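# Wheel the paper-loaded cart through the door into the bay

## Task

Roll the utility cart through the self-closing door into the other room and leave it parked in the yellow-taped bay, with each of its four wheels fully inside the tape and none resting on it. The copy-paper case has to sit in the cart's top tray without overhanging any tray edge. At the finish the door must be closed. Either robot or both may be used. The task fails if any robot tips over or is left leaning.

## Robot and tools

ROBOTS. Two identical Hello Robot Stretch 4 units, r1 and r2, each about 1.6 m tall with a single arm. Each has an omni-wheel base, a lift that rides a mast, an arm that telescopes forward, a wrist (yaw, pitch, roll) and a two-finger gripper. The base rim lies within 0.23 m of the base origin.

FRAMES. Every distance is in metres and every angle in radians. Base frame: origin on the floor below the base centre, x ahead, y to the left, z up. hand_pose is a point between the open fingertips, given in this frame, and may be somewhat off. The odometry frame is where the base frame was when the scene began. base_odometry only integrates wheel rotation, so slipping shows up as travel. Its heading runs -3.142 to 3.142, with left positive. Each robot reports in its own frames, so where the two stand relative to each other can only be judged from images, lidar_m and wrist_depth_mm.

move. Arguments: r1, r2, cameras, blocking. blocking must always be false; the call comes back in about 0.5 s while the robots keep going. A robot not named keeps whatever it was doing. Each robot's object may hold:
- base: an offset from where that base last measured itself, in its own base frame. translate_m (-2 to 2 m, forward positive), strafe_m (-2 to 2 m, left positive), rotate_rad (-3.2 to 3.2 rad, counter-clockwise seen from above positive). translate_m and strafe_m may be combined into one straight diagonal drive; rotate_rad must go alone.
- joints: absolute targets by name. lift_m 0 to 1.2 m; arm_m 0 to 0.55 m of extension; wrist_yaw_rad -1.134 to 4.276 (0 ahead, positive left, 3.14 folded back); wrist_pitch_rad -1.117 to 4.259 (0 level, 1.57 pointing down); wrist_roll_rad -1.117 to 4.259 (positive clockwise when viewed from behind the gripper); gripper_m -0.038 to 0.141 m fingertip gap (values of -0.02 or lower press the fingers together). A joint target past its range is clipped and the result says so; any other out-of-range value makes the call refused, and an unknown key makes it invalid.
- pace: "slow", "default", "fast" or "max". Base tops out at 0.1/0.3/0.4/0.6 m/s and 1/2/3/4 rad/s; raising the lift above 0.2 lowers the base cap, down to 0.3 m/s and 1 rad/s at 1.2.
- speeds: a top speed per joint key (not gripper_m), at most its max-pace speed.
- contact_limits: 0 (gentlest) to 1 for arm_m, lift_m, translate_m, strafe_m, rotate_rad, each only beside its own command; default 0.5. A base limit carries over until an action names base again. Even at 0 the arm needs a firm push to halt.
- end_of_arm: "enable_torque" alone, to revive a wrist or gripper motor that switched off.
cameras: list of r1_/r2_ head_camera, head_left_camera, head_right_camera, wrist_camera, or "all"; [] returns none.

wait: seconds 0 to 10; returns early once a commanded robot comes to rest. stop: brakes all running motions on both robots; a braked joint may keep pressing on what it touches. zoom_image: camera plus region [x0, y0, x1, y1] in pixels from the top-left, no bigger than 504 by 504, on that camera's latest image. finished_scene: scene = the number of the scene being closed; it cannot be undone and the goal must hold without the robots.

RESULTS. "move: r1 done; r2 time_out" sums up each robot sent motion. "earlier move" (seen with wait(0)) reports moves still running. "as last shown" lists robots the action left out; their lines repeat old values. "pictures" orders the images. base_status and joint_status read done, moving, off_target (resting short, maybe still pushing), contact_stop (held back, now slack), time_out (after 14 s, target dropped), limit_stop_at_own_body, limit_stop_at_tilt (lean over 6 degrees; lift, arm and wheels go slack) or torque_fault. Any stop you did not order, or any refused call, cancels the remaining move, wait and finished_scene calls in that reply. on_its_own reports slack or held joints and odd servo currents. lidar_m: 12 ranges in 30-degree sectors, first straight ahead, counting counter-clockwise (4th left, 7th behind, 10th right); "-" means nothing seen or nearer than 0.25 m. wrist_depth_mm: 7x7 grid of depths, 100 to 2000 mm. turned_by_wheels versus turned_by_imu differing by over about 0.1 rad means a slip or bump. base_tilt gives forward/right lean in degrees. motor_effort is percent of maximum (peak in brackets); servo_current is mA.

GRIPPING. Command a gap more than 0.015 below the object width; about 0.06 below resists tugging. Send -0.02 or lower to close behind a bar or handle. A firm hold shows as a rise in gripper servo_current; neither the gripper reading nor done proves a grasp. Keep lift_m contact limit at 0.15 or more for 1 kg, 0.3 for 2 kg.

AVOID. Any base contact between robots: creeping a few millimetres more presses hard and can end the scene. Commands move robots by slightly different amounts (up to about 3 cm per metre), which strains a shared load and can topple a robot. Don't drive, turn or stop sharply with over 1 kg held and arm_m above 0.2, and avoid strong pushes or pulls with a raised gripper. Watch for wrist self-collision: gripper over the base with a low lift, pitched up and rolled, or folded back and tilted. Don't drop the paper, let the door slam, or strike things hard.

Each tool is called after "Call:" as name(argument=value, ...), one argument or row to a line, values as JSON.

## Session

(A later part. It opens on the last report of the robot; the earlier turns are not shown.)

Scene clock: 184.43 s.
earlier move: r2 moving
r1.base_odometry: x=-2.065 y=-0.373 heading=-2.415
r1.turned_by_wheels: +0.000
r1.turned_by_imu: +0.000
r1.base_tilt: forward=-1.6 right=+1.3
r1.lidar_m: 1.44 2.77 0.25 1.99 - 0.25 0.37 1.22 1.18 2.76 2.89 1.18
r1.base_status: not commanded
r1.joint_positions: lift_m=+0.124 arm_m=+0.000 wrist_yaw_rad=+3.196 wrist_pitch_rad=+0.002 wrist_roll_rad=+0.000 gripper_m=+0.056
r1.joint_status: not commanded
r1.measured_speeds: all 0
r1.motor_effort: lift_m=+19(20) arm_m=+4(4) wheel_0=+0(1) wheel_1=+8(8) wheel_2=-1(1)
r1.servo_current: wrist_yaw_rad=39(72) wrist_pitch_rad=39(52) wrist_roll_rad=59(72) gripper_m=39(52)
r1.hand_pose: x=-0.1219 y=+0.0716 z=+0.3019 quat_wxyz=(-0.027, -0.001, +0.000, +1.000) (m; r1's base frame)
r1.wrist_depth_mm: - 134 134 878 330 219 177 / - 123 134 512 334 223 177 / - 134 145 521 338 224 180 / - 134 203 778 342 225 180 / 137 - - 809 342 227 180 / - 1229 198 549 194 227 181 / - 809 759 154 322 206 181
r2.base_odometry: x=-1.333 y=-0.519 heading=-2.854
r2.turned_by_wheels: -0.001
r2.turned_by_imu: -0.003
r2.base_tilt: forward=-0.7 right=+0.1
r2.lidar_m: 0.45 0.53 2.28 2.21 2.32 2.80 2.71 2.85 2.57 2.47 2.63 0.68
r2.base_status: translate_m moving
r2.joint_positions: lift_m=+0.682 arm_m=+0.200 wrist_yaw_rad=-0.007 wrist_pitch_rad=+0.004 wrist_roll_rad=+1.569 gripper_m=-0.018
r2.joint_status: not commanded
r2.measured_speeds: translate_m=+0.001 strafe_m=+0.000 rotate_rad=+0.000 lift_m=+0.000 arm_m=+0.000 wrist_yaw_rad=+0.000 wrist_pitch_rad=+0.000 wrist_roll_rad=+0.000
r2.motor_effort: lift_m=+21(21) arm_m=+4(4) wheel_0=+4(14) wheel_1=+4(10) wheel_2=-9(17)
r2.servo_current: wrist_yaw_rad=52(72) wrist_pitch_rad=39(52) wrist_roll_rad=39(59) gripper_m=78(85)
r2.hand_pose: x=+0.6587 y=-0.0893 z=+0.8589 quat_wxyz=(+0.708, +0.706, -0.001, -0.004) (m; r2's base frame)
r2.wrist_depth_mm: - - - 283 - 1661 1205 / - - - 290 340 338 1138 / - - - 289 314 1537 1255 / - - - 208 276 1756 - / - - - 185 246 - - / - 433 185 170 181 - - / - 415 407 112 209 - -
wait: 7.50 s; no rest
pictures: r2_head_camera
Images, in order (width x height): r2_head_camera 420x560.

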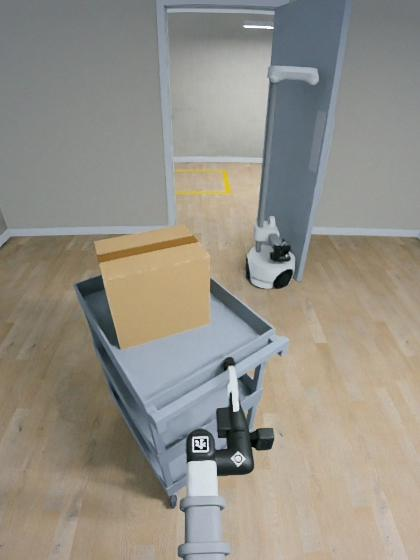

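Call:
move(
  r2={"base":{"translate_m":-0.5},"pace":"slow"},
  blocking=false,
  cameras=[],
)

Call:
wait(
  seconds=6,
  cameras=["r2_head_camera"],
)

Scene clock: 191.33 s.
earlier move: r2 done
move: r2 moving
r1: as last shown
r1.base_tilt: forward=-1.6 right=+1.2
r1.lidar_m: 1.42 2.79 0.25 1.98 - 0.25 0.40 1.26 1.20 2.78 2.92 1.13
r1.motor_effort: lift_m=+19(20) arm_m=+4(4) wheel_0=-1(1) wheel_1=+8(8) wheel_2=-1(1)
r1.servo_current: wrist_yaw_rad=46(72) wrist_pitch_rad=46(46) wrist_roll_rad=39(52) gripper_m=39(46)
r1.wrist_depth_mm: - 134 134 891 330 219 177 / - 123 134 517 334 222 177 / - 134 145 525 336 224 179 / - 135 203 778 340 225 180 / 137 - - 798 343 227 181 / - 1229 198 544 194 226 181 / - 809 768 154 322 206 181
r2.base_odometry: x=-1.322 y=-0.516 heading=-2.854
r2.turned_by_wheels: +0.000
r2.turned_by_imu: +0.000
r2.base_tilt: forward=-0.6 right=+0.1
r2.lidar_m: 0.46 0.53 2.26 2.19 2.31 2.78 2.70 2.84 2.55 2.48 2.61 0.67
r2.base_status: translate_m moving
r2.joint_positions: lift_m=+0.682 arm_m=+0.200 wrist_yaw_rad=-0.002 wrist_pitch_rad=+0.004 wrist_roll_rad=+1.569 gripper_m=-0.018
r2.joint_status: not commanded
r2.measured_speeds: translate_m=-0.050 strafe_m=+0.000 rotate_rad=-0.003 lift_m=+0.000 arm_m=+0.000 wrist_yaw_rad=+0.005 wrist_pitch_rad=+0.000 wrist_roll_rad=+0.000
r2.motor_effort: lift_m=+21(21) arm_m=+4(4) wheel_0=-8(11) wheel_1=-8(8) wheel_2=+13(13)
r2.servo_current: wrist_yaw_rad=39(59) wrist_pitch_rad=39(46) wrist_roll_rad=46(52) gripper_m=78(85)
r2.hand_pose: x=+0.6591 y=-0.0880 z=+0.8589 quat_wxyz=(+0.708, +0.706, +0.001, -0.002) (m; r2's base frame)
r2.wrist_depth_mm: - - - 282 - 1576 1205 / - - - 293 330 332 1118 / - - - 285 309 1661 1281 / - - - 206 272 1921 - / - - - 185 247 - - / - 433 187 168 181 - - / - 413 410 112 211 - -
pictures: none
No camera images: "cameras" was empty.

Scene clock: 197.13 s.
earlier move: r2 done
r1.base_odometry: x=-2.065 y=-0.373 heading=-2.415
r1.turned_by_wheels: +0.000
r1.turned_by_imu: +0.000
r1.base_tilt: forward=-1.6 right=+1.2
r1.lidar_m: 1.47 2.81 0.25 1.95 - 0.25 0.40 1.24 1.15 2.77 2.88 1.51
r1.base_status: not commanded
r1.joint_positions: lift_m=+0.124 arm_m=+0.000 wrist_yaw_rad=+3.196 wrist_pitch_rad=+0.002 wrist_roll_rad=+0.000 gripper_m=+0.056
r1.joint_status: not commanded
r1.measured_speeds: all 0
r1.motor_effort: lift_m=+19(20) arm_m=+4(4) wheel_0=+0(1) wheel_1=+8(8) wheel_2=-1(1)
r1.servo_current: wrist_yaw_rad=39(72) wrist_pitch_rad=39(52) wrist_roll_rad=52(72) gripper_m=39(46)
r1.hand_pose: x=-0.1219 y=+0.0716 z=+0.3019 quat_wxyz=(-0.027, -0.001, +0.000, +1.000) (m; r1's base frame)
r1.wrist_depth_mm: - 134 134 878 330 220 176 / - 123 134 517 332 222 178 / - 134 145 517 338 223 179 / - 135 202 778 342 225 180 / 137 - - 798 343 227 181 / - 1229 198 544 195 227 181 / - 820 759 154 324 206 181
r2.base_odometry: x=-0.854 y=-0.377 heading=-2.853
r2.turned_by_wheels: +0.001
r2.turned_by_imu: +0.005
r2.base_tilt: forward=-0.7 right=+0.1
r2.lidar_m: 0.56 0.60 2.30 2.18 2.27 2.27 2.21 2.30 2.54 2.46 2.56 0.60
r2.base_status: done
r2.joint_positions: lift_m=+0.682 arm_m=+0.200 wrist_yaw_rad=+0.009 wrist_pitch_rad=+0.004 wrist_roll_rad=+1.569 gripper_m=-0.018
r2.joint_status: not commanded
r2.measured_speeds: all 0
r2.motor_effort: lift_m=+21(21) arm_m=+4(4) wheel_0=+0(12) wheel_1=-2(9) wheel_2=+10(18)
r2.servo_current: wrist_yaw_rad=65(78) wrist_pitch_rad=39(52) wrist_roll_rad=39(59) gripper_m=78(91)
r2.hand_pose: x=+0.6601 y=-0.0847 z=+0.8589 quat_wxyz=(+0.708, +0.706, +0.005, +0.002) (m; r2's base frame)
r2.wrist_depth_mm: - - - 186 250 272 272 / - - - 244 245 1708 1255 / - - - 180 243 - - / - 442 445 179 239 - - / - 452 452 177 236 - - / - 459 187 174 181 - - / - 473 469 112 229 - -
wait: 5.80 of 6 s (r2 has come to rest)
pictures: r2_head_camera
Images, in order (width x height): r2_head_camera 420x560.

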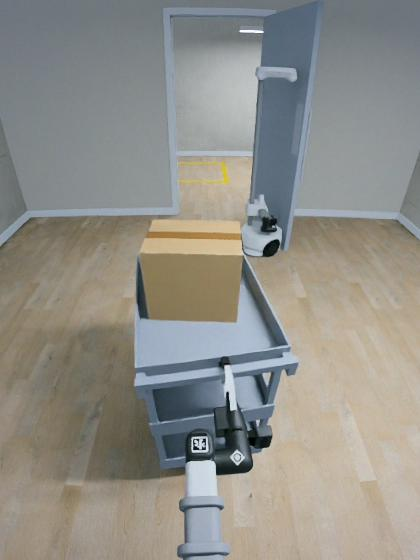

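Call:
move(
  r2={"base":{"strafe_m":0.15},"pace":"slow"},
  blocking=false,
  cameras=[],
)

Call:
wait(
  seconds=3,
  cameras=[],
)

Call:
move(
  r2={"base":{"translate_m":0.35},"pace":"slow"},
  blocking=false,
  cameras=[],
)

Call:
wait(
  seconds=4.5,
  cameras=["r2_head_camera"],
)

Scene clock: 203.80 s.
move: r2 moving
r1: as last shown
r1.base_tilt: forward=-1.6 right=+1.3
r1.lidar_m: 1.47 2.80 0.25 1.99 - 0.25 0.40 1.23 1.18 2.78 2.89 1.50
r1.motor_effort: lift_m=+20(20) arm_m=+4(4) wheel_0=+0(1) wheel_1=+8(8) wheel_2=-1(1)
r1.servo_current: wrist_yaw_rad=59(65) wrist_pitch_rad=39(46) wrist_roll_rad=59(65) gripper_m=46(46)
r1.wrist_depth_mm: - 134 134 891 330 219 177 / - 123 134 517 334 223 177 / - 134 145 521 336 224 180 / - 135 203 788 340 225 180 / 137 - - 809 342 227 181 / - 1229 198 544 195 228 181 / - 820 759 154 324 206 181
r2.base_odometry: x=-0.850 y=-0.391 heading=-2.853
r2.turned_by_wheels: +0.000
r2.turned_by_imu: +0.000
r2.base_tilt: forward=-0.6 right=+0.1
r2.lidar_m: 0.54 0.61 2.26 2.17 2.31 2.25 2.19 2.33 2.57 2.48 2.61 0.62
r2.base_status: strafe_m moving
r2.joint_positions: lift_m=+0.682 arm_m=+0.200 wrist_yaw_rad=+0.003 wrist_pitch_rad=+0.004 wrist_roll_rad=+1.569 gripper_m=-0.018
r2.joint_status: not commanded
r2.measured_speeds: translate_m=+0.000 strafe_m=+0.055 rotate_rad=-0.002 lift_m=+0.000 arm_m=+0.000 wrist_yaw_rad=-0.010 wrist_pitch_rad=+0.000 wrist_roll_rad=+0.000
r2.motor_effort: lift_m=+21(21) arm_m=+4(4) wheel_0=-8(9) wheel_1=+7(10) wheel_2=+0(8)
r2.servo_current: wrist_yaw_rad=46(72) wrist_pitch_rad=39(46) wrist_roll_rad=39(52) gripper_m=78(85)
r2.hand_pose: x=+0.6595 y=-0.0865 z=+0.8589 quat_wxyz=(+0.708, +0.706, +0.002, +0.000) (m; r2's base frame)
r2.wrist_depth_mm: - - - 189 253 274 272 / - - - 186 248 1708 1229 / - - - 182 244 - - / - 445 445 180 241 - - / - 452 449 176 236 - - / - 459 185 175 182 - - / - 473 462 112 229 - -
pictures: none
No camera images: "cameras" was empty.

Scene clock: 205.93 s.
earlier move: r2 done
r1.base_odometry: x=-2.065 y=-0.373 heading=-2.415
r1.turned_by_wheels: +0.000
r1.turned_by_imu: +0.000
r1.base_tilt: forward=-1.6 right=+1.3
r1.lidar_m: 1.53 2.81 0.27 1.96 - 0.25 0.40 1.23 1.18 2.79 2.87 1.53
r1.base_status: not commanded
r1.joint_positions: lift_m=+0.124 arm_m=+0.000 wrist_yaw_rad=+3.196 wrist_pitch_rad=+0.002 wrist_roll_rad=+0.000 gripper_m=+0.056
r1.joint_status: not commanded
r1.measured_speeds: all 0
r1.motor_effort: lift_m=+19(20) arm_m=+4(4) wheel_0=-1(1) wheel_1=+8(8) wheel_2=-1(1)
r1.servo_current: wrist_yaw_rad=33(65) wrist_pitch_rad=39(52) wrist_roll_rad=46(65) gripper_m=39(46)
r1.hand_pose: x=-0.1219 y=+0.0716 z=+0.3019 quat_wxyz=(-0.027, -0.001, +0.000, +1.000) (m; r1's base frame)
r1.wrist_depth_mm: - 134 134 891 329 220 177 / - 123 134 521 332 223 177 / - 134 145 521 338 224 179 / - 135 203 778 340 226 180 / 137 - - 809 343 226 181 / - 1229 198 544 194 228 181 / - 809 759 154 322 206 181
r2.base_odometry: x=-0.812 y=-0.521 heading=-2.854
r2.turned_by_wheels: +0.000
r2.turned_by_imu: -0.001
r2.base_tilt: forward=-0.7 right=+0.1
r2.lidar_m: 0.59 2.89 2.16 2.03 2.16 2.27 2.19 2.32 2.72 2.61 2.76 0.60
r2.base_status: done
r2.joint_positions: lift_m=+0.682 arm_m=+0.200 wrist_yaw_rad=-0.009 wrist_pitch_rad=+0.004 wrist_roll_rad=+1.569 gripper_m=-0.018
r2.joint_status: not commanded
r2.measured_speeds: all 0
r2.motor_effort: lift_m=+21(21) arm_m=+4(4) wheel_0=-7(19) wheel_1=+4(10) wheel_2=-4(8)
r2.servo_current: wrist_yaw_rad=78(78) wrist_pitch_rad=39(46) wrist_roll_rad=52(72) gripper_m=78(85)
r2.hand_pose: x=+0.6585 y=-0.0899 z=+0.8589 quat_wxyz=(+0.708, +0.706, -0.002, -0.004) (m; r2's base frame)
r2.wrist_depth_mm: - - - 168 228 1756 1229 / - - - 169 229 1863 - / - - 488 170 230 - - / - 442 442 172 231 - - / - 469 459 172 233 - - / - - 187 173 182 - - / - - 500 112 235 634 -
wait: 2.13 of 3 s (r2 has come to rest)
pictures: none
No camera images: "cameras" was empty.

Scene clock: 206.43 s.
move: r2 moving
r1: as last shown
r1.lidar_m: 1.53 2.80 0.25 2.01 - 0.25 0.37 1.18 1.18 2.77 2.88 1.50
r1.motor_effort: lift_m=+19(20) arm_m=+4(4) wheel_0=+0(1) wheel_1=+7(8) wheel_2=-1(1)
r1.servo_current: wrist_yaw_rad=72(72) wrist_pitch_rad=39(46) wrist_roll_rad=39(59) gripper_m=39(46)
r1.wrist_depth_mm: - 134 134 878 330 219 177 / - 123 134 517 332 223 178 / - 134 145 521 336 224 179 / - 135 203 788 342 225 180 / 137 - - 809 342 227 181 / - 1229 198 539 194 227 181 / - 809 768 154 324 206 181
r2.base_odometry: x=-0.823 y=-0.524 heading=-2.854
r2.turned_by_wheels: +0.000
r2.turned_by_imu: +0.000
r2.base_tilt: forward=-0.7 right=+0.0
r2.lidar_m: 0.57 2.88 2.12 2.02 2.18 2.28 2.21 2.34 2.70 2.61 2.76 0.61
r2.base_status: translate_m moving
r2.joint_positions: lift_m=+0.682 arm_m=+0.200 wrist_yaw_rad=-0.009 wrist_pitch_rad=+0.004 wrist_roll_rad=+1.569 gripper_m=-0.018
r2.joint_status: not commanded
r2.measured_speeds: translate_m=+0.048 strafe_m=+0.001 rotate_rad=-0.002 lift_m=+0.000 arm_m=+0.000 wrist_yaw_rad=+0.000 wrist_pitch_rad=+0.000 wrist_roll_rad=+0.000
r2.motor_effort: lift_m=+21(21) arm_m=+4(4) wheel_0=+7(8) wheel_1=+5(9) wheel_2=-17(18)
r2.servo_current: wrist_yaw_rad=52(78) wrist_pitch_rad=46(46) wrist_roll_rad=59(59) gripper_m=78(85)
r2.hand_pose: x=+0.6585 y=-0.0899 z=+0.8589 quat_wxyz=(+0.708, +0.706, -0.002, -0.004) (m; r2's base frame)
r2.wrist_depth_mm: - - - 168 228 1661 1229 / - - - 168 229 1756 - / - - 504 169 229 - - / - 445 445 171 231 - - / - 466 459 172 232 - - / - - 186 172 181 - - / - - 496 112 236 634 -
pictures: none
No camera images: "cameras" was empty.

Scene clock: 210.70 s.
earlier move: r2 done
r1.base_odometry: x=-2.065 y=-0.373 heading=-2.415
r1.turned_by_wheels: +0.000
r1.turned_by_imu: +0.000
r1.base_tilt: forward=-1.6 right=+1.3
r1.lidar_m: 1.69 2.80 0.25 1.98 - 0.25 0.42 1.21 1.20 2.77 2.88 1.25
r1.base_status: not commanded
r1.joint_positions: lift_m=+0.124 arm_m=+0.000 wrist_yaw_rad=+3.196 wrist_pitch_rad=+0.002 wrist_roll_rad=+0.000 gripper_m=+0.056
r1.joint_status: not commanded
r1.measured_speeds: all 0
r1.motor_effort: lift_m=+20(20) arm_m=+4(4) wheel_0=+0(1) wheel_1=+7(8) wheel_2=-1(1)
r1.servo_current: wrist_yaw_rad=72(72) wrist_pitch_rad=33(52) wrist_roll_rad=33(65) gripper_m=39(52)
r1.hand_pose: x=-0.1219 y=+0.0716 z=+0.3019 quat_wxyz=(-0.027, -0.001, +0.000, +1.000) (m; r1's base frame)
r1.wrist_depth_mm: - 134 133 891 329 219 177 / - 123 134 517 334 223 177 / - 134 145 521 338 224 179 / - 135 203 788 340 225 180 / 137 - - 809 343 226 181 / - 1229 198 544 194 228 181 / - 820 759 154 324 206 181
r2.base_odometry: x=-1.147 y=-0.620 heading=-2.853
r2.turned_by_wheels: +0.001
r2.turned_by_imu: +0.004
r2.base_tilt: forward=-0.7 right=+0.0
r2.lidar_m: 0.52 0.59 2.12 2.05 2.14 2.61 2.53 2.69 2.71 2.62 2.78 0.65
r2.base_status: done
r2.joint_positions: lift_m=+0.682 arm_m=+0.200 wrist_yaw_rad=+0.002 wrist_pitch_rad=+0.004 wrist_roll_rad=+1.569 gripper_m=-0.018
r2.joint_status: not commanded
r2.measured_speeds: all 0
r2.motor_effort: lift_m=+21(21) arm_m=+4(4) wheel_0=+8(15) wheel_1=+6(10) wheel_2=-2(18)
r2.servo_current: wrist_yaw_rad=46(78) wrist_pitch_rad=39(52) wrist_roll_rad=39(65) gripper_m=78(85)
r2.hand_pose: x=+0.6594 y=-0.0869 z=+0.8589 quat_wxyz=(+0.708, +0.706, +0.002, -0.001) (m; r2's base frame)
r2.wrist_depth_mm: - - - 202 268 277 277 / - - - 196 260 1756 1255 / - - - 189 251 - - / - - 445 183 244 - - / - 452 449 179 237 - - / - 449 187 174 180 - - / - - 452 112 228 - -
wait: 4.27 of 4.5 s (r2 has come to rest)
pictures: r2_head_camera
Images, in order (width x height): r2_head_camera 420x560.

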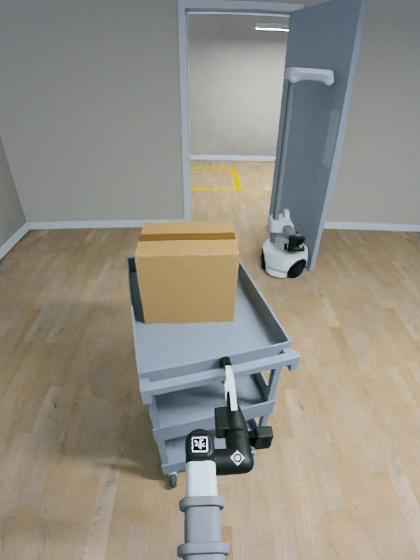

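Call:
move(
  r2={"base":{"rotate_rad":-0.15},"pace":"slow"},
  blocking=false,
  cameras=[],
)

Call:
wait(
  seconds=2,
  cameras=[],
)

Call:
move(
  r2={"base":{"translate_m":0.35,"strafe_m":0.17},"pace":"slow"},
  blocking=false,
  cameras=[],
)

Call:
wait(
  seconds=5,
  cameras=["r2_head_camera"],
)

Scene clock: 220.80 s.
move: r2 moving
r1: as last shown
r1.lidar_m: 1.64 2.80 0.25 1.98 - 0.25 0.39 1.26 1.20 2.76 2.90 1.26
r1.motor_effort: lift_m=+19(20) arm_m=+4(4) wheel_0=+0(1) wheel_1=+8(8) wheel_2=-1(1)
r1.servo_current: wrist_yaw_rad=52(59) wrist_pitch_rad=39(46) wrist_roll_rad=52(52) gripper_m=39(46)
r1.wrist_depth_mm: - 134 134 878 330 220 177 / - 123 134 517 334 223 177 / - 134 145 521 338 224 180 / - 134 204 788 342 226 180 / 137 - - 798 342 227 181 / - 1229 198 544 194 227 181 / - 809 759 154 324 206 181
r2.base_odometry: x=-1.147 y=-0.621 heading=-2.963
r2.turned_by_wheels: -0.111
r2.turned_by_imu: -0.106
r2.base_tilt: forward=-0.6 right=+0.0
r2.lidar_m: 0.53 0.53 2.20 2.05 2.11 2.74 2.54 2.64 2.79 2.61 2.71 0.65
r2.base_status: rotate_rad moving
r2.joint_positions: lift_m=+0.682 arm_m=+0.200 wrist_yaw_rad=+0.018 wrist_pitch_rad=+0.004 wrist_roll_rad=+1.569 gripper_m=-0.018
r2.joint_status: not commanded
r2.measured_speeds: translate_m=-0.001 strafe_m=+0.001 rotate_rad=-0.294 lift_m=+0.000 arm_m=+0.000 wrist_yaw_rad=+0.000 wrist_pitch_rad=+0.000 wrist_roll_rad=+0.002
r2.motor_effort: lift_m=+21(21) arm_m=+3(4) wheel_0=+19(22) wheel_1=+8(11) wheel_2=+20(22)
r2.servo_current: wrist_yaw_rad=104(111) wrist_pitch_rad=39(46) wrist_roll_rad=46(52) gripper_m=72(85)
r2.hand_pose: x=+0.6608 y=-0.0822 z=+0.8589 quat_wxyz=(+0.708, +0.706, +0.008, +0.005) (m; r2's base frame)
r2.wrist_depth_mm: - - - 240 - 1661 1138 / - - - 274 285 1397 1182 / - - - 205 271 1756 - / - - - 193 254 - - / - 452 449 185 243 - - / - 445 187 177 180 - - / - - 433 112 224 - -
pictures: none
No camera images: "cameras" was empty.

Scene clock: 221.63 s.
earlier move: r2 done
r1.base_odometry: x=-2.065 y=-0.373 heading=-2.415
r1.turned_by_wheels: +0.000
r1.turned_by_imu: +0.000
r1.base_tilt: forward=-1.6 right=+1.3
r1.lidar_m: 1.56 2.79 0.25 2.01 - 0.25 0.40 1.21 1.21 2.77 2.88 1.22
r1.base_status: not commanded
r1.joint_positions: lift_m=+0.124 arm_m=+0.000 wrist_yaw_rad=+3.196 wrist_pitch_rad=+0.002 wrist_roll_rad=+0.000 gripper_m=+0.056
r1.joint_status: not commanded
r1.measured_speeds: all 0
r1.motor_effort: lift_m=+20(20) arm_m=+4(4) wheel_0=+0(1) wheel_1=+8(8) wheel_2=-1(1)
r1.servo_current: wrist_yaw_rad=65(65) wrist_pitch_rad=46(46) wrist_roll_rad=39(65) gripper_m=46(46)
r1.hand_pose: x=-0.1219 y=+0.0716 z=+0.3019 quat_wxyz=(-0.027, -0.001, +0.000, +1.000) (m; r1's base frame)
r1.wrist_depth_mm: - 134 134 878 330 219 177 / - 123 134 517 334 222 177 / - 134 145 517 336 224 179 / - 135 203 778 342 225 180 / 137 - - 809 340 227 181 / - 1229 198 549 195 227 181 / - 809 759 154 324 206 181
r2.base_odometry: x=-1.147 y=-0.620 heading=-3.002
r2.turned_by_wheels: -0.039
r2.turned_by_imu: -0.038
r2.base_tilt: forward=-0.7 right=+0.1
r2.lidar_m: 0.49 0.57 2.24 2.05 2.07 2.68 2.54 2.58 2.85 2.62 2.68 0.64
r2.base_status: done
r2.joint_positions: lift_m=+0.682 arm_m=+0.200 wrist_yaw_rad=-0.003 wrist_pitch_rad=+0.004 wrist_roll_rad=+1.569 gripper_m=-0.018
r2.joint_status: not commanded
r2.measured_speeds: all 0
r2.motor_effort: lift_m=+21(21) arm_m=+4(4) wheel_0=-1(22) wheel_1=+3(11) wheel_2=+3(22)
r2.servo_current: wrist_yaw_rad=46(111) wrist_pitch_rad=46(52) wrist_roll_rad=46(52) gripper_m=72(85)
r2.hand_pose: x=+0.6590 y=-0.0883 z=+0.8589 quat_wxyz=(+0.708, +0.707, +0.000, -0.002) (m; r2's base frame)
r2.wrist_depth_mm: - - - 271 - 1756 1205 / - - - 300 325 329 330 / - - - 220 287 1661 1281 / - - - 202 268 1921 - / - - - 187 244 - - / - 436 187 169 179 - - / - 421 418 112 211 - -
wait: 0.83 of 2 s (r2 has come to rest)
pictures: none
No camera images: "cameras" was empty.

Scene clock: 222.13 s.
move: r2 moving
r1: as last shown
r1.lidar_m: 1.58 2.83 0.25 1.99 - 0.25 0.43 1.21 1.17 2.78 2.90 1.22
r1.motor_effort: lift_m=+19(20) arm_m=+4(4) wheel_0=-1(1) wheel_1=+8(8) wheel_2=-1(1)
r1.servo_current: wrist_yaw_rad=52(65) wrist_pitch_rad=39(46) wrist_roll_rad=46(52) gripper_m=46(46)
r1.wrist_depth_mm: - 134 134 878 332 220 177 / - 123 134 517 334 222 178 / - 134 145 517 336 224 179 / - 135 202 778 340 224 181 / 137 - - 798 342 226 181 / - 1229 198 539 194 227 181 / - 820 759 154 322 206 181
r2.base_odometry: x=-1.158 y=-0.628 heading=-3.003
r2.turned_by_wheels: -0.001
r2.turned_by_imu: -0.001
r2.base_tilt: forward=-0.7 right=+0.1
r2.lidar_m: 0.48 0.58 2.24 2.06 2.07 2.66 2.55 2.63 2.82 2.62 2.67 0.68
r2.base_status: translate_m moving; strafe_m moving
r2.joint_positions: lift_m=+0.682 arm_m=+0.200 wrist_yaw_rad=-0.006 wrist_pitch_rad=+0.004 wrist_roll_rad=+1.569 gripper_m=-0.018
r2.joint_status: not commanded
r2.measured_speeds: translate_m=+0.050 strafe_m=+0.023 rotate_rad=-0.001 lift_m=+0.000 arm_m=+0.000 wrist_yaw_rad=-0.015 wrist_pitch_rad=+0.000 wrist_roll_rad=+0.000
r2.motor_effort: lift_m=+21(21) arm_m=+4(4) wheel_0=+2(7) wheel_1=+7(8) wheel_2=-17(17)
r2.servo_current: wrist_yaw_rad=39(65) wrist_pitch_rad=39(46) wrist_roll_rad=59(59) gripper_m=72(85)
r2.hand_pose: x=+0.6587 y=-0.0892 z=+0.8589 quat_wxyz=(+0.708, +0.707, -0.001, -0.003) (m; r2's base frame)
r2.wrist_depth_mm: - - - 277 - 1756 1205 / - - - 298 327 334 340 / - - - 222 290 1661 1255 / - - - 198 268 1863 - / - - - 186 244 - - / - 433 187 167 181 - - / - 418 413 112 211 - -
pictures: none
No camera images: "cameras" was empty.

Scene clock: 226.70 s.
earlier move: r2 done
r1.base_odometry: x=-2.065 y=-0.373 heading=-2.415
r1.turned_by_wheels: +0.000
r1.turned_by_imu: +0.000
r1.base_tilt: forward=-1.6 right=+1.3
r1.lidar_m: 4.97 2.83 0.25 1.98 - 0.25 0.40 1.21 1.17 2.78 1.13 1.08
r1.base_status: not commanded
r1.joint_positions: lift_m=+0.124 arm_m=+0.000 wrist_yaw_rad=+3.196 wrist_pitch_rad=+0.002 wrist_roll_rad=+0.000 gripper_m=+0.056
r1.joint_status: not commanded
r1.measured_speeds: all 0
r1.motor_effort: lift_m=+19(20) arm_m=+4(4) wheel_0=+0(1) wheel_1=+8(8) wheel_2=-1(1)
r1.servo_current: wrist_yaw_rad=52(78) wrist_pitch_rad=33(52) wrist_roll_rad=46(65) gripper_m=39(46)
r1.hand_pose: x=-0.1219 y=+0.0716 z=+0.3019 quat_wxyz=(-0.027, -0.001, +0.000, +1.000) (m; r1's base frame)
r1.wrist_depth_mm: - 134 133 878 329 219 177 / - 123 134 517 336 222 177 / - 134 145 521 338 224 179 / - 135 203 788 342 225 180 / 137 - - 798 342 227 181 / - 1255 198 544 194 227 181 / - 820 768 154 322 207 181
r2.base_odometry: x=-1.470 y=-0.837 heading=-3.003
r2.turned_by_wheels: +0.000
r2.turned_by_imu: -0.002
r2.base_tilt: forward=-0.6 right=+0.1
r2.lidar_m: 0.44 0.56 2.12 1.93 2.01 2.50 2.93 2.94 3.01 2.75 2.81 0.64
r2.base_status: done
r2.joint_positions: lift_m=+0.682 arm_m=+0.200 wrist_yaw_rad=-0.010 wrist_pitch_rad=+0.004 wrist_roll_rad=+1.569 gripper_m=-0.018
r2.joint_status: not commanded
r2.measured_speeds: all 0
r2.motor_effort: lift_m=+21(21) arm_m=+4(4) wheel_0=+1(9) wheel_1=+3(8) wheel_2=-8(20)
r2.servo_current: wrist_yaw_rad=59(85) wrist_pitch_rad=33(52) wrist_roll_rad=46(59) gripper_m=78(85)
r2.hand_pose: x=+0.6583 y=-0.0904 z=+0.8589 quat_wxyz=(+0.708, +0.707, -0.002, -0.005) (m; r2's base frame)
r2.wrist_depth_mm: - - - - - 1708 1182 / - 1921 - 286 1537 1430 1182 / - - - 244 345 1499 1205 / - - - 267 286 1756 - / - - - 186 250 - - / - 439 187 167 181 - - / - 404 407 112 206 - -
wait: 4.57 of 5 s (r2 has come to rest)
pictures: r2_head_camera
Images, in order (width x height): r2_head_camera 420x560.

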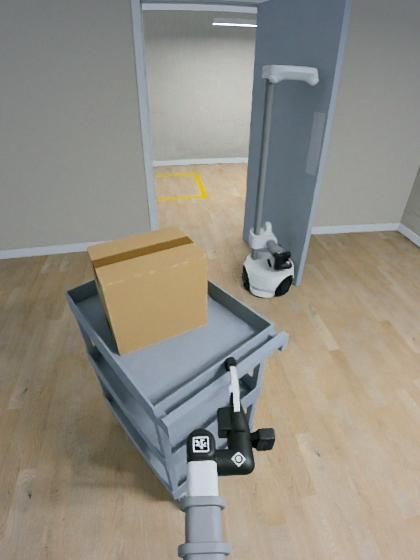

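Call:
move(
  r2={"base":{"strafe_m":0.40},"pace":"slow"},
  blocking=false,
  cameras=[],
)

Call:
wait(
  seconds=5.5,
  cameras=["r2_head_camera"],
)

Scene clock: 241.13 s.
move: r2 moving
r1: as last shown
r1.lidar_m: 4.97 2.85 0.25 2.02 - 0.25 0.40 1.21 1.19 2.78 1.10 1.11
r1.servo_current: wrist_yaw_rad=46(59) wrist_pitch_rad=39(52) wrist_roll_rad=39(65) gripper_m=39(46)
r1.wrist_depth_mm: - 134 134 878 330 219 177 / - 123 134 517 332 223 177 / - 134 145 517 338 224 179 / - 135 203 788 340 225 180 / 137 - - 809 343 227 181 / - 1255 198 544 195 227 181 / - 809 759 154 324 206 181
r2.base_odometry: x=-1.468 y=-0.851 heading=-3.004
r2.turned_by_wheels: -0.001
r2.turned_by_imu: -0.001
r2.base_tilt: forward=-0.7 right=+0.1
r2.lidar_m: 0.43 0.56 2.07 1.93 1.96 2.45 2.91 2.96 3.00 2.75 2.81 0.66
r2.base_status: strafe_m moving
r2.joint_positions: lift_m=+0.682 arm_m=+0.200 wrist_yaw_rad=-0.010 wrist_pitch_rad=+0.004 wrist_roll_rad=+1.569 gripper_m=-0.018
r2.joint_status: not commanded
r2.measured_speeds: translate_m=-0.001 strafe_m=+0.056 rotate_rad=-0.001 lift_m=+0.000 arm_m=+0.000 wrist_yaw_rad=+0.000 wrist_pitch_rad=+0.000 wrist_roll_rad=+0.000
r2.motor_effort: lift_m=+21(21) arm_m=+4(4) wheel_0=-16(18) wheel_1=+3(8) wheel_2=-2(5)
r2.servo_current: wrist_yaw_rad=65(65) wrist_pitch_rad=46(46) wrist_roll_rad=52(59) gripper_m=78(78)
r2.hand_pose: x=+0.6583 y=-0.0904 z=+0.8589 quat_wxyz=(+0.708, +0.707, -0.002, -0.005) (m; r2's base frame)
r2.wrist_depth_mm: - - - - - 1708 1182 / - 1863 - 278 357 1397 1138 / - - - 244 338 1537 1229 / - - - 267 287 1756 - / - - - 184 249 - - / - 439 186 166 182 - - / - 410 407 112 204 - -
pictures: none
No camera images: "cameras" was empty.

Scene clock: 245.77 s.
earlier move: r2 done
r1.base_odometry: x=-2.065 y=-0.373 heading=-2.415
r1.turned_by_wheels: +0.000
r1.turned_by_imu: +0.000
r1.base_tilt: forward=-1.6 right=+1.3
r1.lidar_m: 4.97 2.83 0.25 1.98 - 0.25 0.42 1.23 1.18 2.77 1.16 1.22
r1.base_status: not commanded
r1.joint_positions: lift_m=+0.124 arm_m=+0.000 wrist_yaw_rad=+3.196 wrist_pitch_rad=+0.002 wrist_roll_rad=+0.000 gripper_m=+0.056
r1.joint_status: not commanded
r1.measured_speeds: all 0
r1.motor_effort: lift_m=+19(20) arm_m=+4(4) wheel_0=+0(1) wheel_1=+8(8) wheel_2=-1(1)
r1.servo_current: wrist_yaw_rad=52(65) wrist_pitch_rad=46(52) wrist_roll_rad=52(78) gripper_m=39(52)
r1.hand_pose: x=-0.1219 y=+0.0716 z=+0.3019 quat_wxyz=(-0.027, -0.001, +0.000, +1.000) (m; r1's base frame)
r1.wrist_depth_mm: - 134 134 891 330 219 177 / - 123 134 517 334 223 177 / - 134 145 521 338 224 179 / - 135 203 788 340 225 180 / 137 - - 798 342 227 181 / - 1229 198 544 194 227 181 / - 809 759 154 324 206 181
r2.base_odometry: x=-1.415 y=-1.233 heading=-3.003
r2.turned_by_wheels: +0.000
r2.turned_by_imu: -0.001
r2.base_tilt: forward=-0.7 right=+0.1
r2.lidar_m: 0.54 2.54 1.68 1.54 1.54 1.96 2.94 3.01 3.41 3.16 3.19 0.60
r2.base_status: done
r2.joint_positions: lift_m=+0.682 arm_m=+0.200 wrist_yaw_rad=-0.004 wrist_pitch_rad=+0.004 wrist_roll_rad=+1.569 gripper_m=-0.018
r2.joint_status: not commanded
r2.measured_speeds: all 0
r2.motor_effort: lift_m=+21(21) arm_m=+4(4) wheel_0=-8(20) wheel_1=+2(8) wheel_2=-3(5)
r2.servo_current: wrist_yaw_rad=46(72) wrist_pitch_rad=39(52) wrist_roll_rad=52(59) gripper_m=72(91)
r2.hand_pose: x=+0.6589 y=-0.0886 z=+0.8589 quat_wxyz=(+0.708, +0.707, +0.000, -0.003) (m; r2's base frame)
r2.wrist_depth_mm: - - - 205 273 279 290 / - - - 198 263 1708 1229 / - - - 190 254 - - / - - 452 185 245 - - / - 449 449 178 237 - - / - 445 186 172 182 - - / - - 449 112 224 - -
wait: 4.63 of 5.5 s (r2 has come to rest)
pictures: r2_head_camera
Images, in order (width x height): r2_head_camera 420x560.

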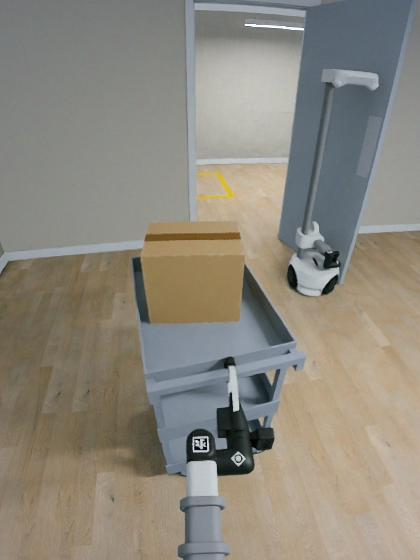

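Call:
move(
  r2={"base":{"strafe_m":0.26},"pace":"slow"},
  blocking=false,
  cameras=[],
)

Call:
wait(
  seconds=4,
  cameras=[],
)

Call:
move(
  r2={"base":{"rotate_rad":-0.15},"pace":"slow"},
  blocking=false,
  cameras=[],
)

Call:
wait(
  seconds=2.5,
  cameras=["r2_head_camera"],
)

Scene clock: 253.60 s.
move: r2 moving
r1: as last shown
r1.lidar_m: 4.94 2.82 0.25 1.98 - 0.25 0.40 1.21 1.19 2.77 1.13 1.22
r1.servo_current: wrist_yaw_rad=52(65) wrist_pitch_rad=46(52) wrist_roll_rad=46(59) gripper_m=39(46)
r1.wrist_depth_mm: - 134 134 891 330 220 177 / - 123 134 517 334 221 177 / - 134 145 521 336 224 179 / - 135 203 778 342 226 180 / 137 - - 798 342 227 181 / - 1229 198 544 195 227 181 / - 820 759 154 322 206 181
r2.base_odometry: x=-1.413 y=-1.247 heading=-3.004
r2.turned_by_wheels: -0.001
r2.turned_by_imu: +0.000
r2.base_tilt: forward=-0.6 right=+0.1
r2.lidar_m: 0.53 2.51 1.67 1.52 1.53 1.94 2.95 3.00 3.42 3.16 3.21 0.63
r2.base_status: strafe_m moving
r2.joint_positions: lift_m=+0.682 arm_m=+0.200 wrist_yaw_rad=-0.004 wrist_pitch_rad=+0.004 wrist_roll_rad=+1.569 gripper_m=-0.018
r2.joint_status: not commanded
r2.measured_speeds: translate_m=+0.000 strafe_m=+0.056 rotate_rad=-0.001 lift_m=+0.000 arm_m=+0.000 wrist_yaw_rad=+0.000 wrist_pitch_rad=+0.000 wrist_roll_rad=+0.000
r2.motor_effort: lift_m=+21(21) arm_m=+4(4) wheel_0=-14(14) wheel_1=+6(6) wheel_2=-2(2)
r2.servo_current: wrist_yaw_rad=46(59) wrist_pitch_rad=46(52) wrist_roll_rad=52(52) gripper_m=78(85)
r2.hand_pose: x=+0.6589 y=-0.0886 z=+0.8589 quat_wxyz=(+0.708, +0.707, +0.000, -0.003) (m; r2's base frame)
r2.wrist_depth_mm: - 1983 - 204 272 281 291 / - - - 197 262 1756 1281 / - - - 190 253 - - / - - 445 184 244 - - / - 449 449 179 236 - - / - 452 186 173 181 - - / - 449 452 112 226 - -
pictures: none
No camera images: "cameras" was empty.

Scene clock: 256.83 s.
earlier move: r2 done
r1.base_odometry: x=-2.065 y=-0.373 heading=-2.415
r1.turned_by_wheels: +0.000
r1.turned_by_imu: +0.000
r1.base_tilt: forward=-1.6 right=+1.3
r1.lidar_m: 4.95 2.78 0.25 1.98 - 0.25 0.39 1.23 1.18 2.78 1.21 1.41
r1.base_status: not commanded
r1.joint_positions: lift_m=+0.124 arm_m=+0.000 wrist_yaw_rad=+3.196 wrist_pitch_rad=+0.002 wrist_roll_rad=+0.000 gripper_m=+0.056
r1.joint_status: not commanded
r1.measured_speeds: all 0
r1.motor_effort: lift_m=+19(20) arm_m=+4(4) wheel_0=+0(1) wheel_1=+7(8) wheel_2=-1(1)
r1.servo_current: wrist_yaw_rad=39(72) wrist_pitch_rad=39(52) wrist_roll_rad=59(78) gripper_m=39(52)
r1.hand_pose: x=-0.1219 y=+0.0716 z=+0.3019 quat_wxyz=(-0.027, -0.001, +0.000, +1.000) (m; r1's base frame)
r1.wrist_depth_mm: - 134 134 891 330 219 176 / - 123 134 517 332 223 177 / - 134 145 521 336 224 179 / - 134 203 788 340 225 180 / 137 - - 809 342 226 181 / - 1255 198 544 194 227 181 / - 809 759 154 324 206 181
r2.base_odometry: x=-1.379 y=-1.490 heading=-3.004
r2.turned_by_wheels: +0.000
r2.turned_by_imu: -0.001
r2.base_tilt: forward=-0.7 right=+0.1
r2.lidar_m: 0.58 2.13 1.39 1.27 1.31 1.66 3.00 3.05 3.70 3.40 3.44 0.59
r2.base_status: done
r2.joint_positions: lift_m=+0.682 arm_m=+0.200 wrist_yaw_rad=-0.003 wrist_pitch_rad=+0.004 wrist_roll_rad=+1.569 gripper_m=-0.018
r2.joint_status: not commanded
r2.measured_speeds: all 0
r2.motor_effort: lift_m=+21(21) arm_m=+4(4) wheel_0=-7(16) wheel_1=+1(6) wheel_2=+0(2)
r2.servo_current: wrist_yaw_rad=46(59) wrist_pitch_rad=46(52) wrist_roll_rad=52(59) gripper_m=72(85)
r2.hand_pose: x=+0.6590 y=-0.0884 z=+0.8589 quat_wxyz=(+0.708, +0.707, +0.000, -0.002) (m; r2's base frame)
r2.wrist_depth_mm: - - - 160 216 1708 - / - - - 163 220 - - / - 430 427 164 224 - - / - 449 445 168 228 - - / - 480 466 170 232 - - / - - 186 172 182 - - / - - - 112 241 1618 508
wait: 3.23 of 4 s (r2 has come to rest)
pictures: none
No camera images: "cameras" was empty.

Scene clock: 257.33 s.
move: r2 moving
r1: as last shown
r1.lidar_m: 4.97 2.83 0.25 1.99 - 0.25 0.40 1.23 1.18 2.78 1.22 1.41
r1.motor_effort: lift_m=+19(20) arm_m=+4(4) wheel_0=+0(1) wheel_1=+8(8) wheel_2=-1(1)
r1.servo_current: wrist_yaw_rad=59(59) wrist_pitch_rad=46(46) wrist_roll_rad=39(52) gripper_m=39(52)
r1.wrist_depth_mm: - 134 133 878 330 220 176 / - 123 134 517 334 223 177 / - 134 145 521 338 224 179 / - 135 203 778 342 225 180 / 137 - - 798 342 226 181 / - 1229 198 544 194 227 181 / - 809 759 154 322 206 181
r2.base_odometry: x=-1.379 y=-1.490 heading=-3.114
r2.turned_by_wheels: -0.110
r2.turned_by_imu: -0.106
r2.base_tilt: forward=-0.6 right=+0.1
r2.lidar_m: 0.57 0.60 1.47 1.28 1.28 1.51 2.81 3.02 3.55 3.41 3.41 0.61
r2.base_status: rotate_rad moving
r2.joint_positions: lift_m=+0.682 arm_m=+0.200 wrist_yaw_rad=+0.013 wrist_pitch_rad=+0.004 wrist_roll_rad=+1.569 gripper_m=-0.018
r2.joint_status: not commanded
r2.measured_speeds: translate_m=+0.001 strafe_m=-0.002 rotate_rad=-0.291 lift_m=+0.000 arm_m=+0.000 wrist_yaw_rad=+0.000 wrist_pitch_rad=+0.000 wrist_roll_rad=+0.000
r2.motor_effort: lift_m=+21(21) arm_m=+3(4) wheel_0=+14(18) wheel_1=+7(11) wheel_2=+18(18)
r2.servo_current: wrist_yaw_rad=72(85) wrist_pitch_rad=46(46) wrist_roll_rad=52(59) gripper_m=72(85)
r2.hand_pose: x=+0.6604 y=-0.0837 z=+0.8589 quat_wxyz=(+0.708, +0.707, +0.006, +0.003) (m; r2's base frame)
r2.wrist_depth_mm: - - - 173 234 1576 1160 / - - - 173 235 1921 - / - - - 174 235 - - / - 445 442 174 234 - - / - 462 459 174 235 - - / - - 187 175 179 - - / - - 492 112 235 676 -
pictures: none
No camera images: "cameras" was empty.

Scene clock: 257.97 s.
earlier move: r2 done
r1.base_odometry: x=-2.065 y=-0.373 heading=-2.415
r1.turned_by_wheels: +0.000
r1.turned_by_imu: +0.000
r1.base_tilt: forward=-1.6 right=+1.3
r1.lidar_m: 4.97 2.80 0.25 2.00 - 0.25 0.41 1.21 1.20 2.79 1.21 1.33
r1.base_status: not commanded
r1.joint_positions: lift_m=+0.124 arm_m=+0.000 wrist_yaw_rad=+3.196 wrist_pitch_rad=+0.002 wrist_roll_rad=+0.000 gripper_m=+0.056
r1.joint_status: not commanded
r1.measured_speeds: all 0
r1.motor_effort: lift_m=+19(20) arm_m=+4(4) wheel_0=-1(1) wheel_1=+8(8) wheel_2=-1(1)
r1.servo_current: wrist_yaw_rad=46(72) wrist_pitch_rad=33(52) wrist_roll_rad=52(59) gripper_m=46(52)
r1.hand_pose: x=-0.1219 y=+0.0716 z=+0.3019 quat_wxyz=(-0.027, -0.001, +0.000, +1.000) (m; r1's base frame)
r1.wrist_depth_mm: - 134 134 891 330 220 177 / - 123 134 521 332 223 177 / - 134 145 517 336 224 179 / - 135 203 788 342 226 180 / 137 - - 798 342 226 181 / - 1229 198 544 195 227 181 / - 809 759 154 324 206 181
r2.base_odometry: x=-1.379 y=-1.490 heading=+3.131
r2.turned_by_wheels: -0.039
r2.turned_by_imu: -0.038
r2.base_tilt: forward=-0.7 right=+0.1
r2.lidar_m: 0.56 2.63 1.52 1.28 1.27 1.49 2.65 2.99 3.46 3.39 3.42 0.64
r2.base_status: done
r2.joint_positions: lift_m=+0.682 arm_m=+0.200 wrist_yaw_rad=+0.004 wrist_pitch_rad=+0.004 wrist_roll_rad=+1.569 gripper_m=-0.018
r2.joint_status: not commanded
r2.measured_speeds: all 0
r2.motor_effort: lift_m=+21(21) arm_m=+0(4) wheel_0=+6(18) wheel_1=+3(11) wheel_2=+4(18)
r2.servo_current: wrist_yaw_rad=52(91) wrist_pitch_rad=39(46) wrist_roll_rad=46(59) gripper_m=78(85)
r2.hand_pose: x=+0.6596 y=-0.0863 z=+0.8589 quat_wxyz=(+0.708, +0.707, +0.003, +0.000) (m; r2's base frame)
r2.wrist_depth_mm: - - - 189 254 273 1098 / - - - 186 250 1808 - / - - - 183 244 - - / - 445 445 180 239 - - / - 455 452 177 236 - - / - 459 186 175 182 - - / - 473 466 112 229 - -
wait: 0.63 of 2.5 s (r2 has come to rest)
pictures: r2_head_camera
Images, in order (width x height): r2_head_camera 420x560.

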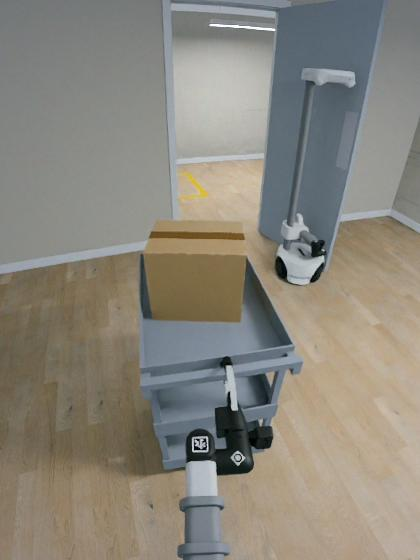

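Call:
move(
  r2={"base":{"translate_m":0.35,"strafe_m":0.1},"pace":"slow"},
  blocking=false,
  cameras=[],
)

Call:
wait(
  seconds=5,
  cameras=["r2_head_camera"],
)

Scene clock: 270.33 s.
move: r2 moving
r1: as last shown
r1.lidar_m: 4.96 2.79 0.25 1.98 - 0.25 0.41 1.22 1.16 2.78 1.20 1.35
r1.motor_effort: lift_m=+20(20) arm_m=+4(4) wheel_0=+0(1) wheel_1=+8(8) wheel_2=-1(1)
r1.servo_current: wrist_yaw_rad=65(65) wrist_pitch_rad=46(46) wrist_roll_rad=52(65) gripper_m=39(46)
r1.wrist_depth_mm: - 134 134 878 329 219 176 / - 123 134 512 334 222 178 / - 134 145 521 336 224 179 / - 135 204 788 340 225 180 / 137 - - 809 343 227 181 / - 1229 198 544 194 227 181 / - 820 759 154 322 206 181
r2.base_odometry: x=-1.391 y=-1.494 heading=+3.130
r2.turned_by_wheels: +0.000
r2.turned_by_imu: +0.000
r2.base_tilt: forward=-0.7 right=+0.1
r2.lidar_m: 0.57 2.64 1.53 1.28 1.26 1.49 2.63 3.00 3.51 3.41 3.41 0.62
r2.base_status: translate_m moving; strafe_m moving
r2.joint_positions: lift_m=+0.682 arm_m=+0.200 wrist_yaw_rad=-0.001 wrist_pitch_rad=+0.004 wrist_roll_rad=+1.569 gripper_m=-0.018
r2.joint_status: not commanded
r2.measured_speeds: translate_m=+0.049 strafe_m=+0.013 rotate_rad=-0.003 lift_m=+0.000 arm_m=+0.000 wrist_yaw_rad=-0.020 wrist_pitch_rad=+0.000 wrist_roll_rad=+0.000
r2.motor_effort: lift_m=+21(21) arm_m=-4(4) wheel_0=+7(10) wheel_1=+9(9) wheel_2=-14(14)
r2.servo_current: wrist_yaw_rad=39(52) wrist_pitch_rad=46(52) wrist_roll_rad=52(52) gripper_m=85(85)
r2.hand_pose: x=+0.6592 y=-0.0877 z=+0.8589 quat_wxyz=(+0.708, +0.707, +0.001, -0.002) (m; r2's base frame)
r2.wrist_depth_mm: - - - 194 257 272 283 / - - - 189 251 1708 1255 / - - - 185 246 - - / - 445 445 181 240 - - / - 449 449 177 236 - - / - 459 184 173 180 - - / - - 462 112 228 - -
pictures: none
No camera images: "cameras" was empty.

Scene clock: 274.73 s.
earlier move: r2 done
r1.base_odometry: x=-2.065 y=-0.373 heading=-2.415
r1.turned_by_wheels: +0.000
r1.turned_by_imu: +0.000
r1.base_tilt: forward=-1.6 right=+1.3
r1.lidar_m: 4.96 2.81 0.25 1.99 - 0.25 0.40 1.23 1.21 2.77 1.18 1.45
r1.base_status: not commanded
r1.joint_positions: lift_m=+0.124 arm_m=+0.000 wrist_yaw_rad=+3.196 wrist_pitch_rad=+0.002 wrist_roll_rad=+0.000 gripper_m=+0.056
r1.joint_status: not commanded
r1.measured_speeds: all 0
r1.motor_effort: lift_m=+19(20) arm_m=+4(4) wheel_0=+0(1) wheel_1=+8(8) wheel_2=-1(1)
r1.servo_current: wrist_yaw_rad=52(65) wrist_pitch_rad=39(52) wrist_roll_rad=59(72) gripper_m=33(52)
r1.hand_pose: x=-0.1219 y=+0.0716 z=+0.3019 quat_wxyz=(-0.027, -0.001, +0.000, +1.000) (m; r1's base frame)
r1.wrist_depth_mm: - 134 134 891 332 220 177 / - 123 134 517 334 222 178 / - 134 145 521 336 224 179 / - 135 203 778 340 225 180 / 137 - - 798 342 227 181 / - 1229 198 544 194 227 181 / - 809 759 154 324 206 181
r2.base_odometry: x=-1.730 y=-1.586 heading=+3.131
r2.turned_by_wheels: +0.001
r2.turned_by_imu: +0.002
r2.base_tilt: forward=-0.7 right=+0.1
r2.lidar_m: 0.49 0.57 1.51 1.29 1.28 1.49 2.64 3.36 3.85 3.40 3.43 0.62
r2.base_status: done
r2.joint_positions: lift_m=+0.682 arm_m=+0.200 wrist_yaw_rad=+0.000 wrist_pitch_rad=+0.004 wrist_roll_rad=+1.569 gripper_m=-0.018
r2.joint_status: not commanded
r2.measured_speeds: all 0
r2.motor_effort: lift_m=+21(21) arm_m=+4(4) wheel_0=+8(12) wheel_1=+6(10) wheel_2=-6(22)
r2.servo_current: wrist_yaw_rad=39(85) wrist_pitch_rad=39(52) wrist_roll_rad=52(65) gripper_m=78(85)
r2.hand_pose: x=+0.6593 y=-0.0874 z=+0.8589 quat_wxyz=(+0.708, +0.707, +0.001, -0.001) (m; r2's base frame)
r2.wrist_depth_mm: - - - 260 1618 1618 1182 / - - - 298 320 329 327 / - - - 217 287 1756 - / - - - 198 262 - - / - - 452 185 245 - - / 1983 439 186 171 180 - - / - 146 421 112 214 - -
wait: 4.40 of 5 s (r2 has come to rest)
pictures: r2_head_camera
Images, in order (width x height): r2_head_camera 420x560.

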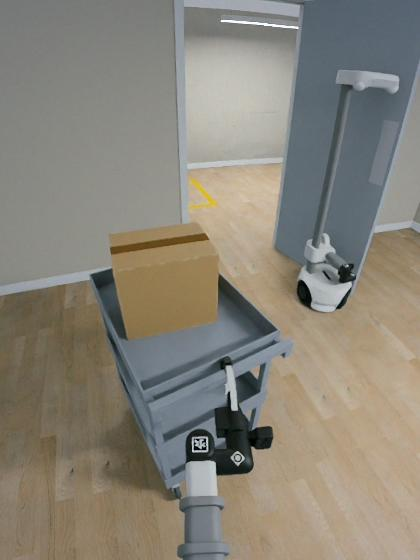

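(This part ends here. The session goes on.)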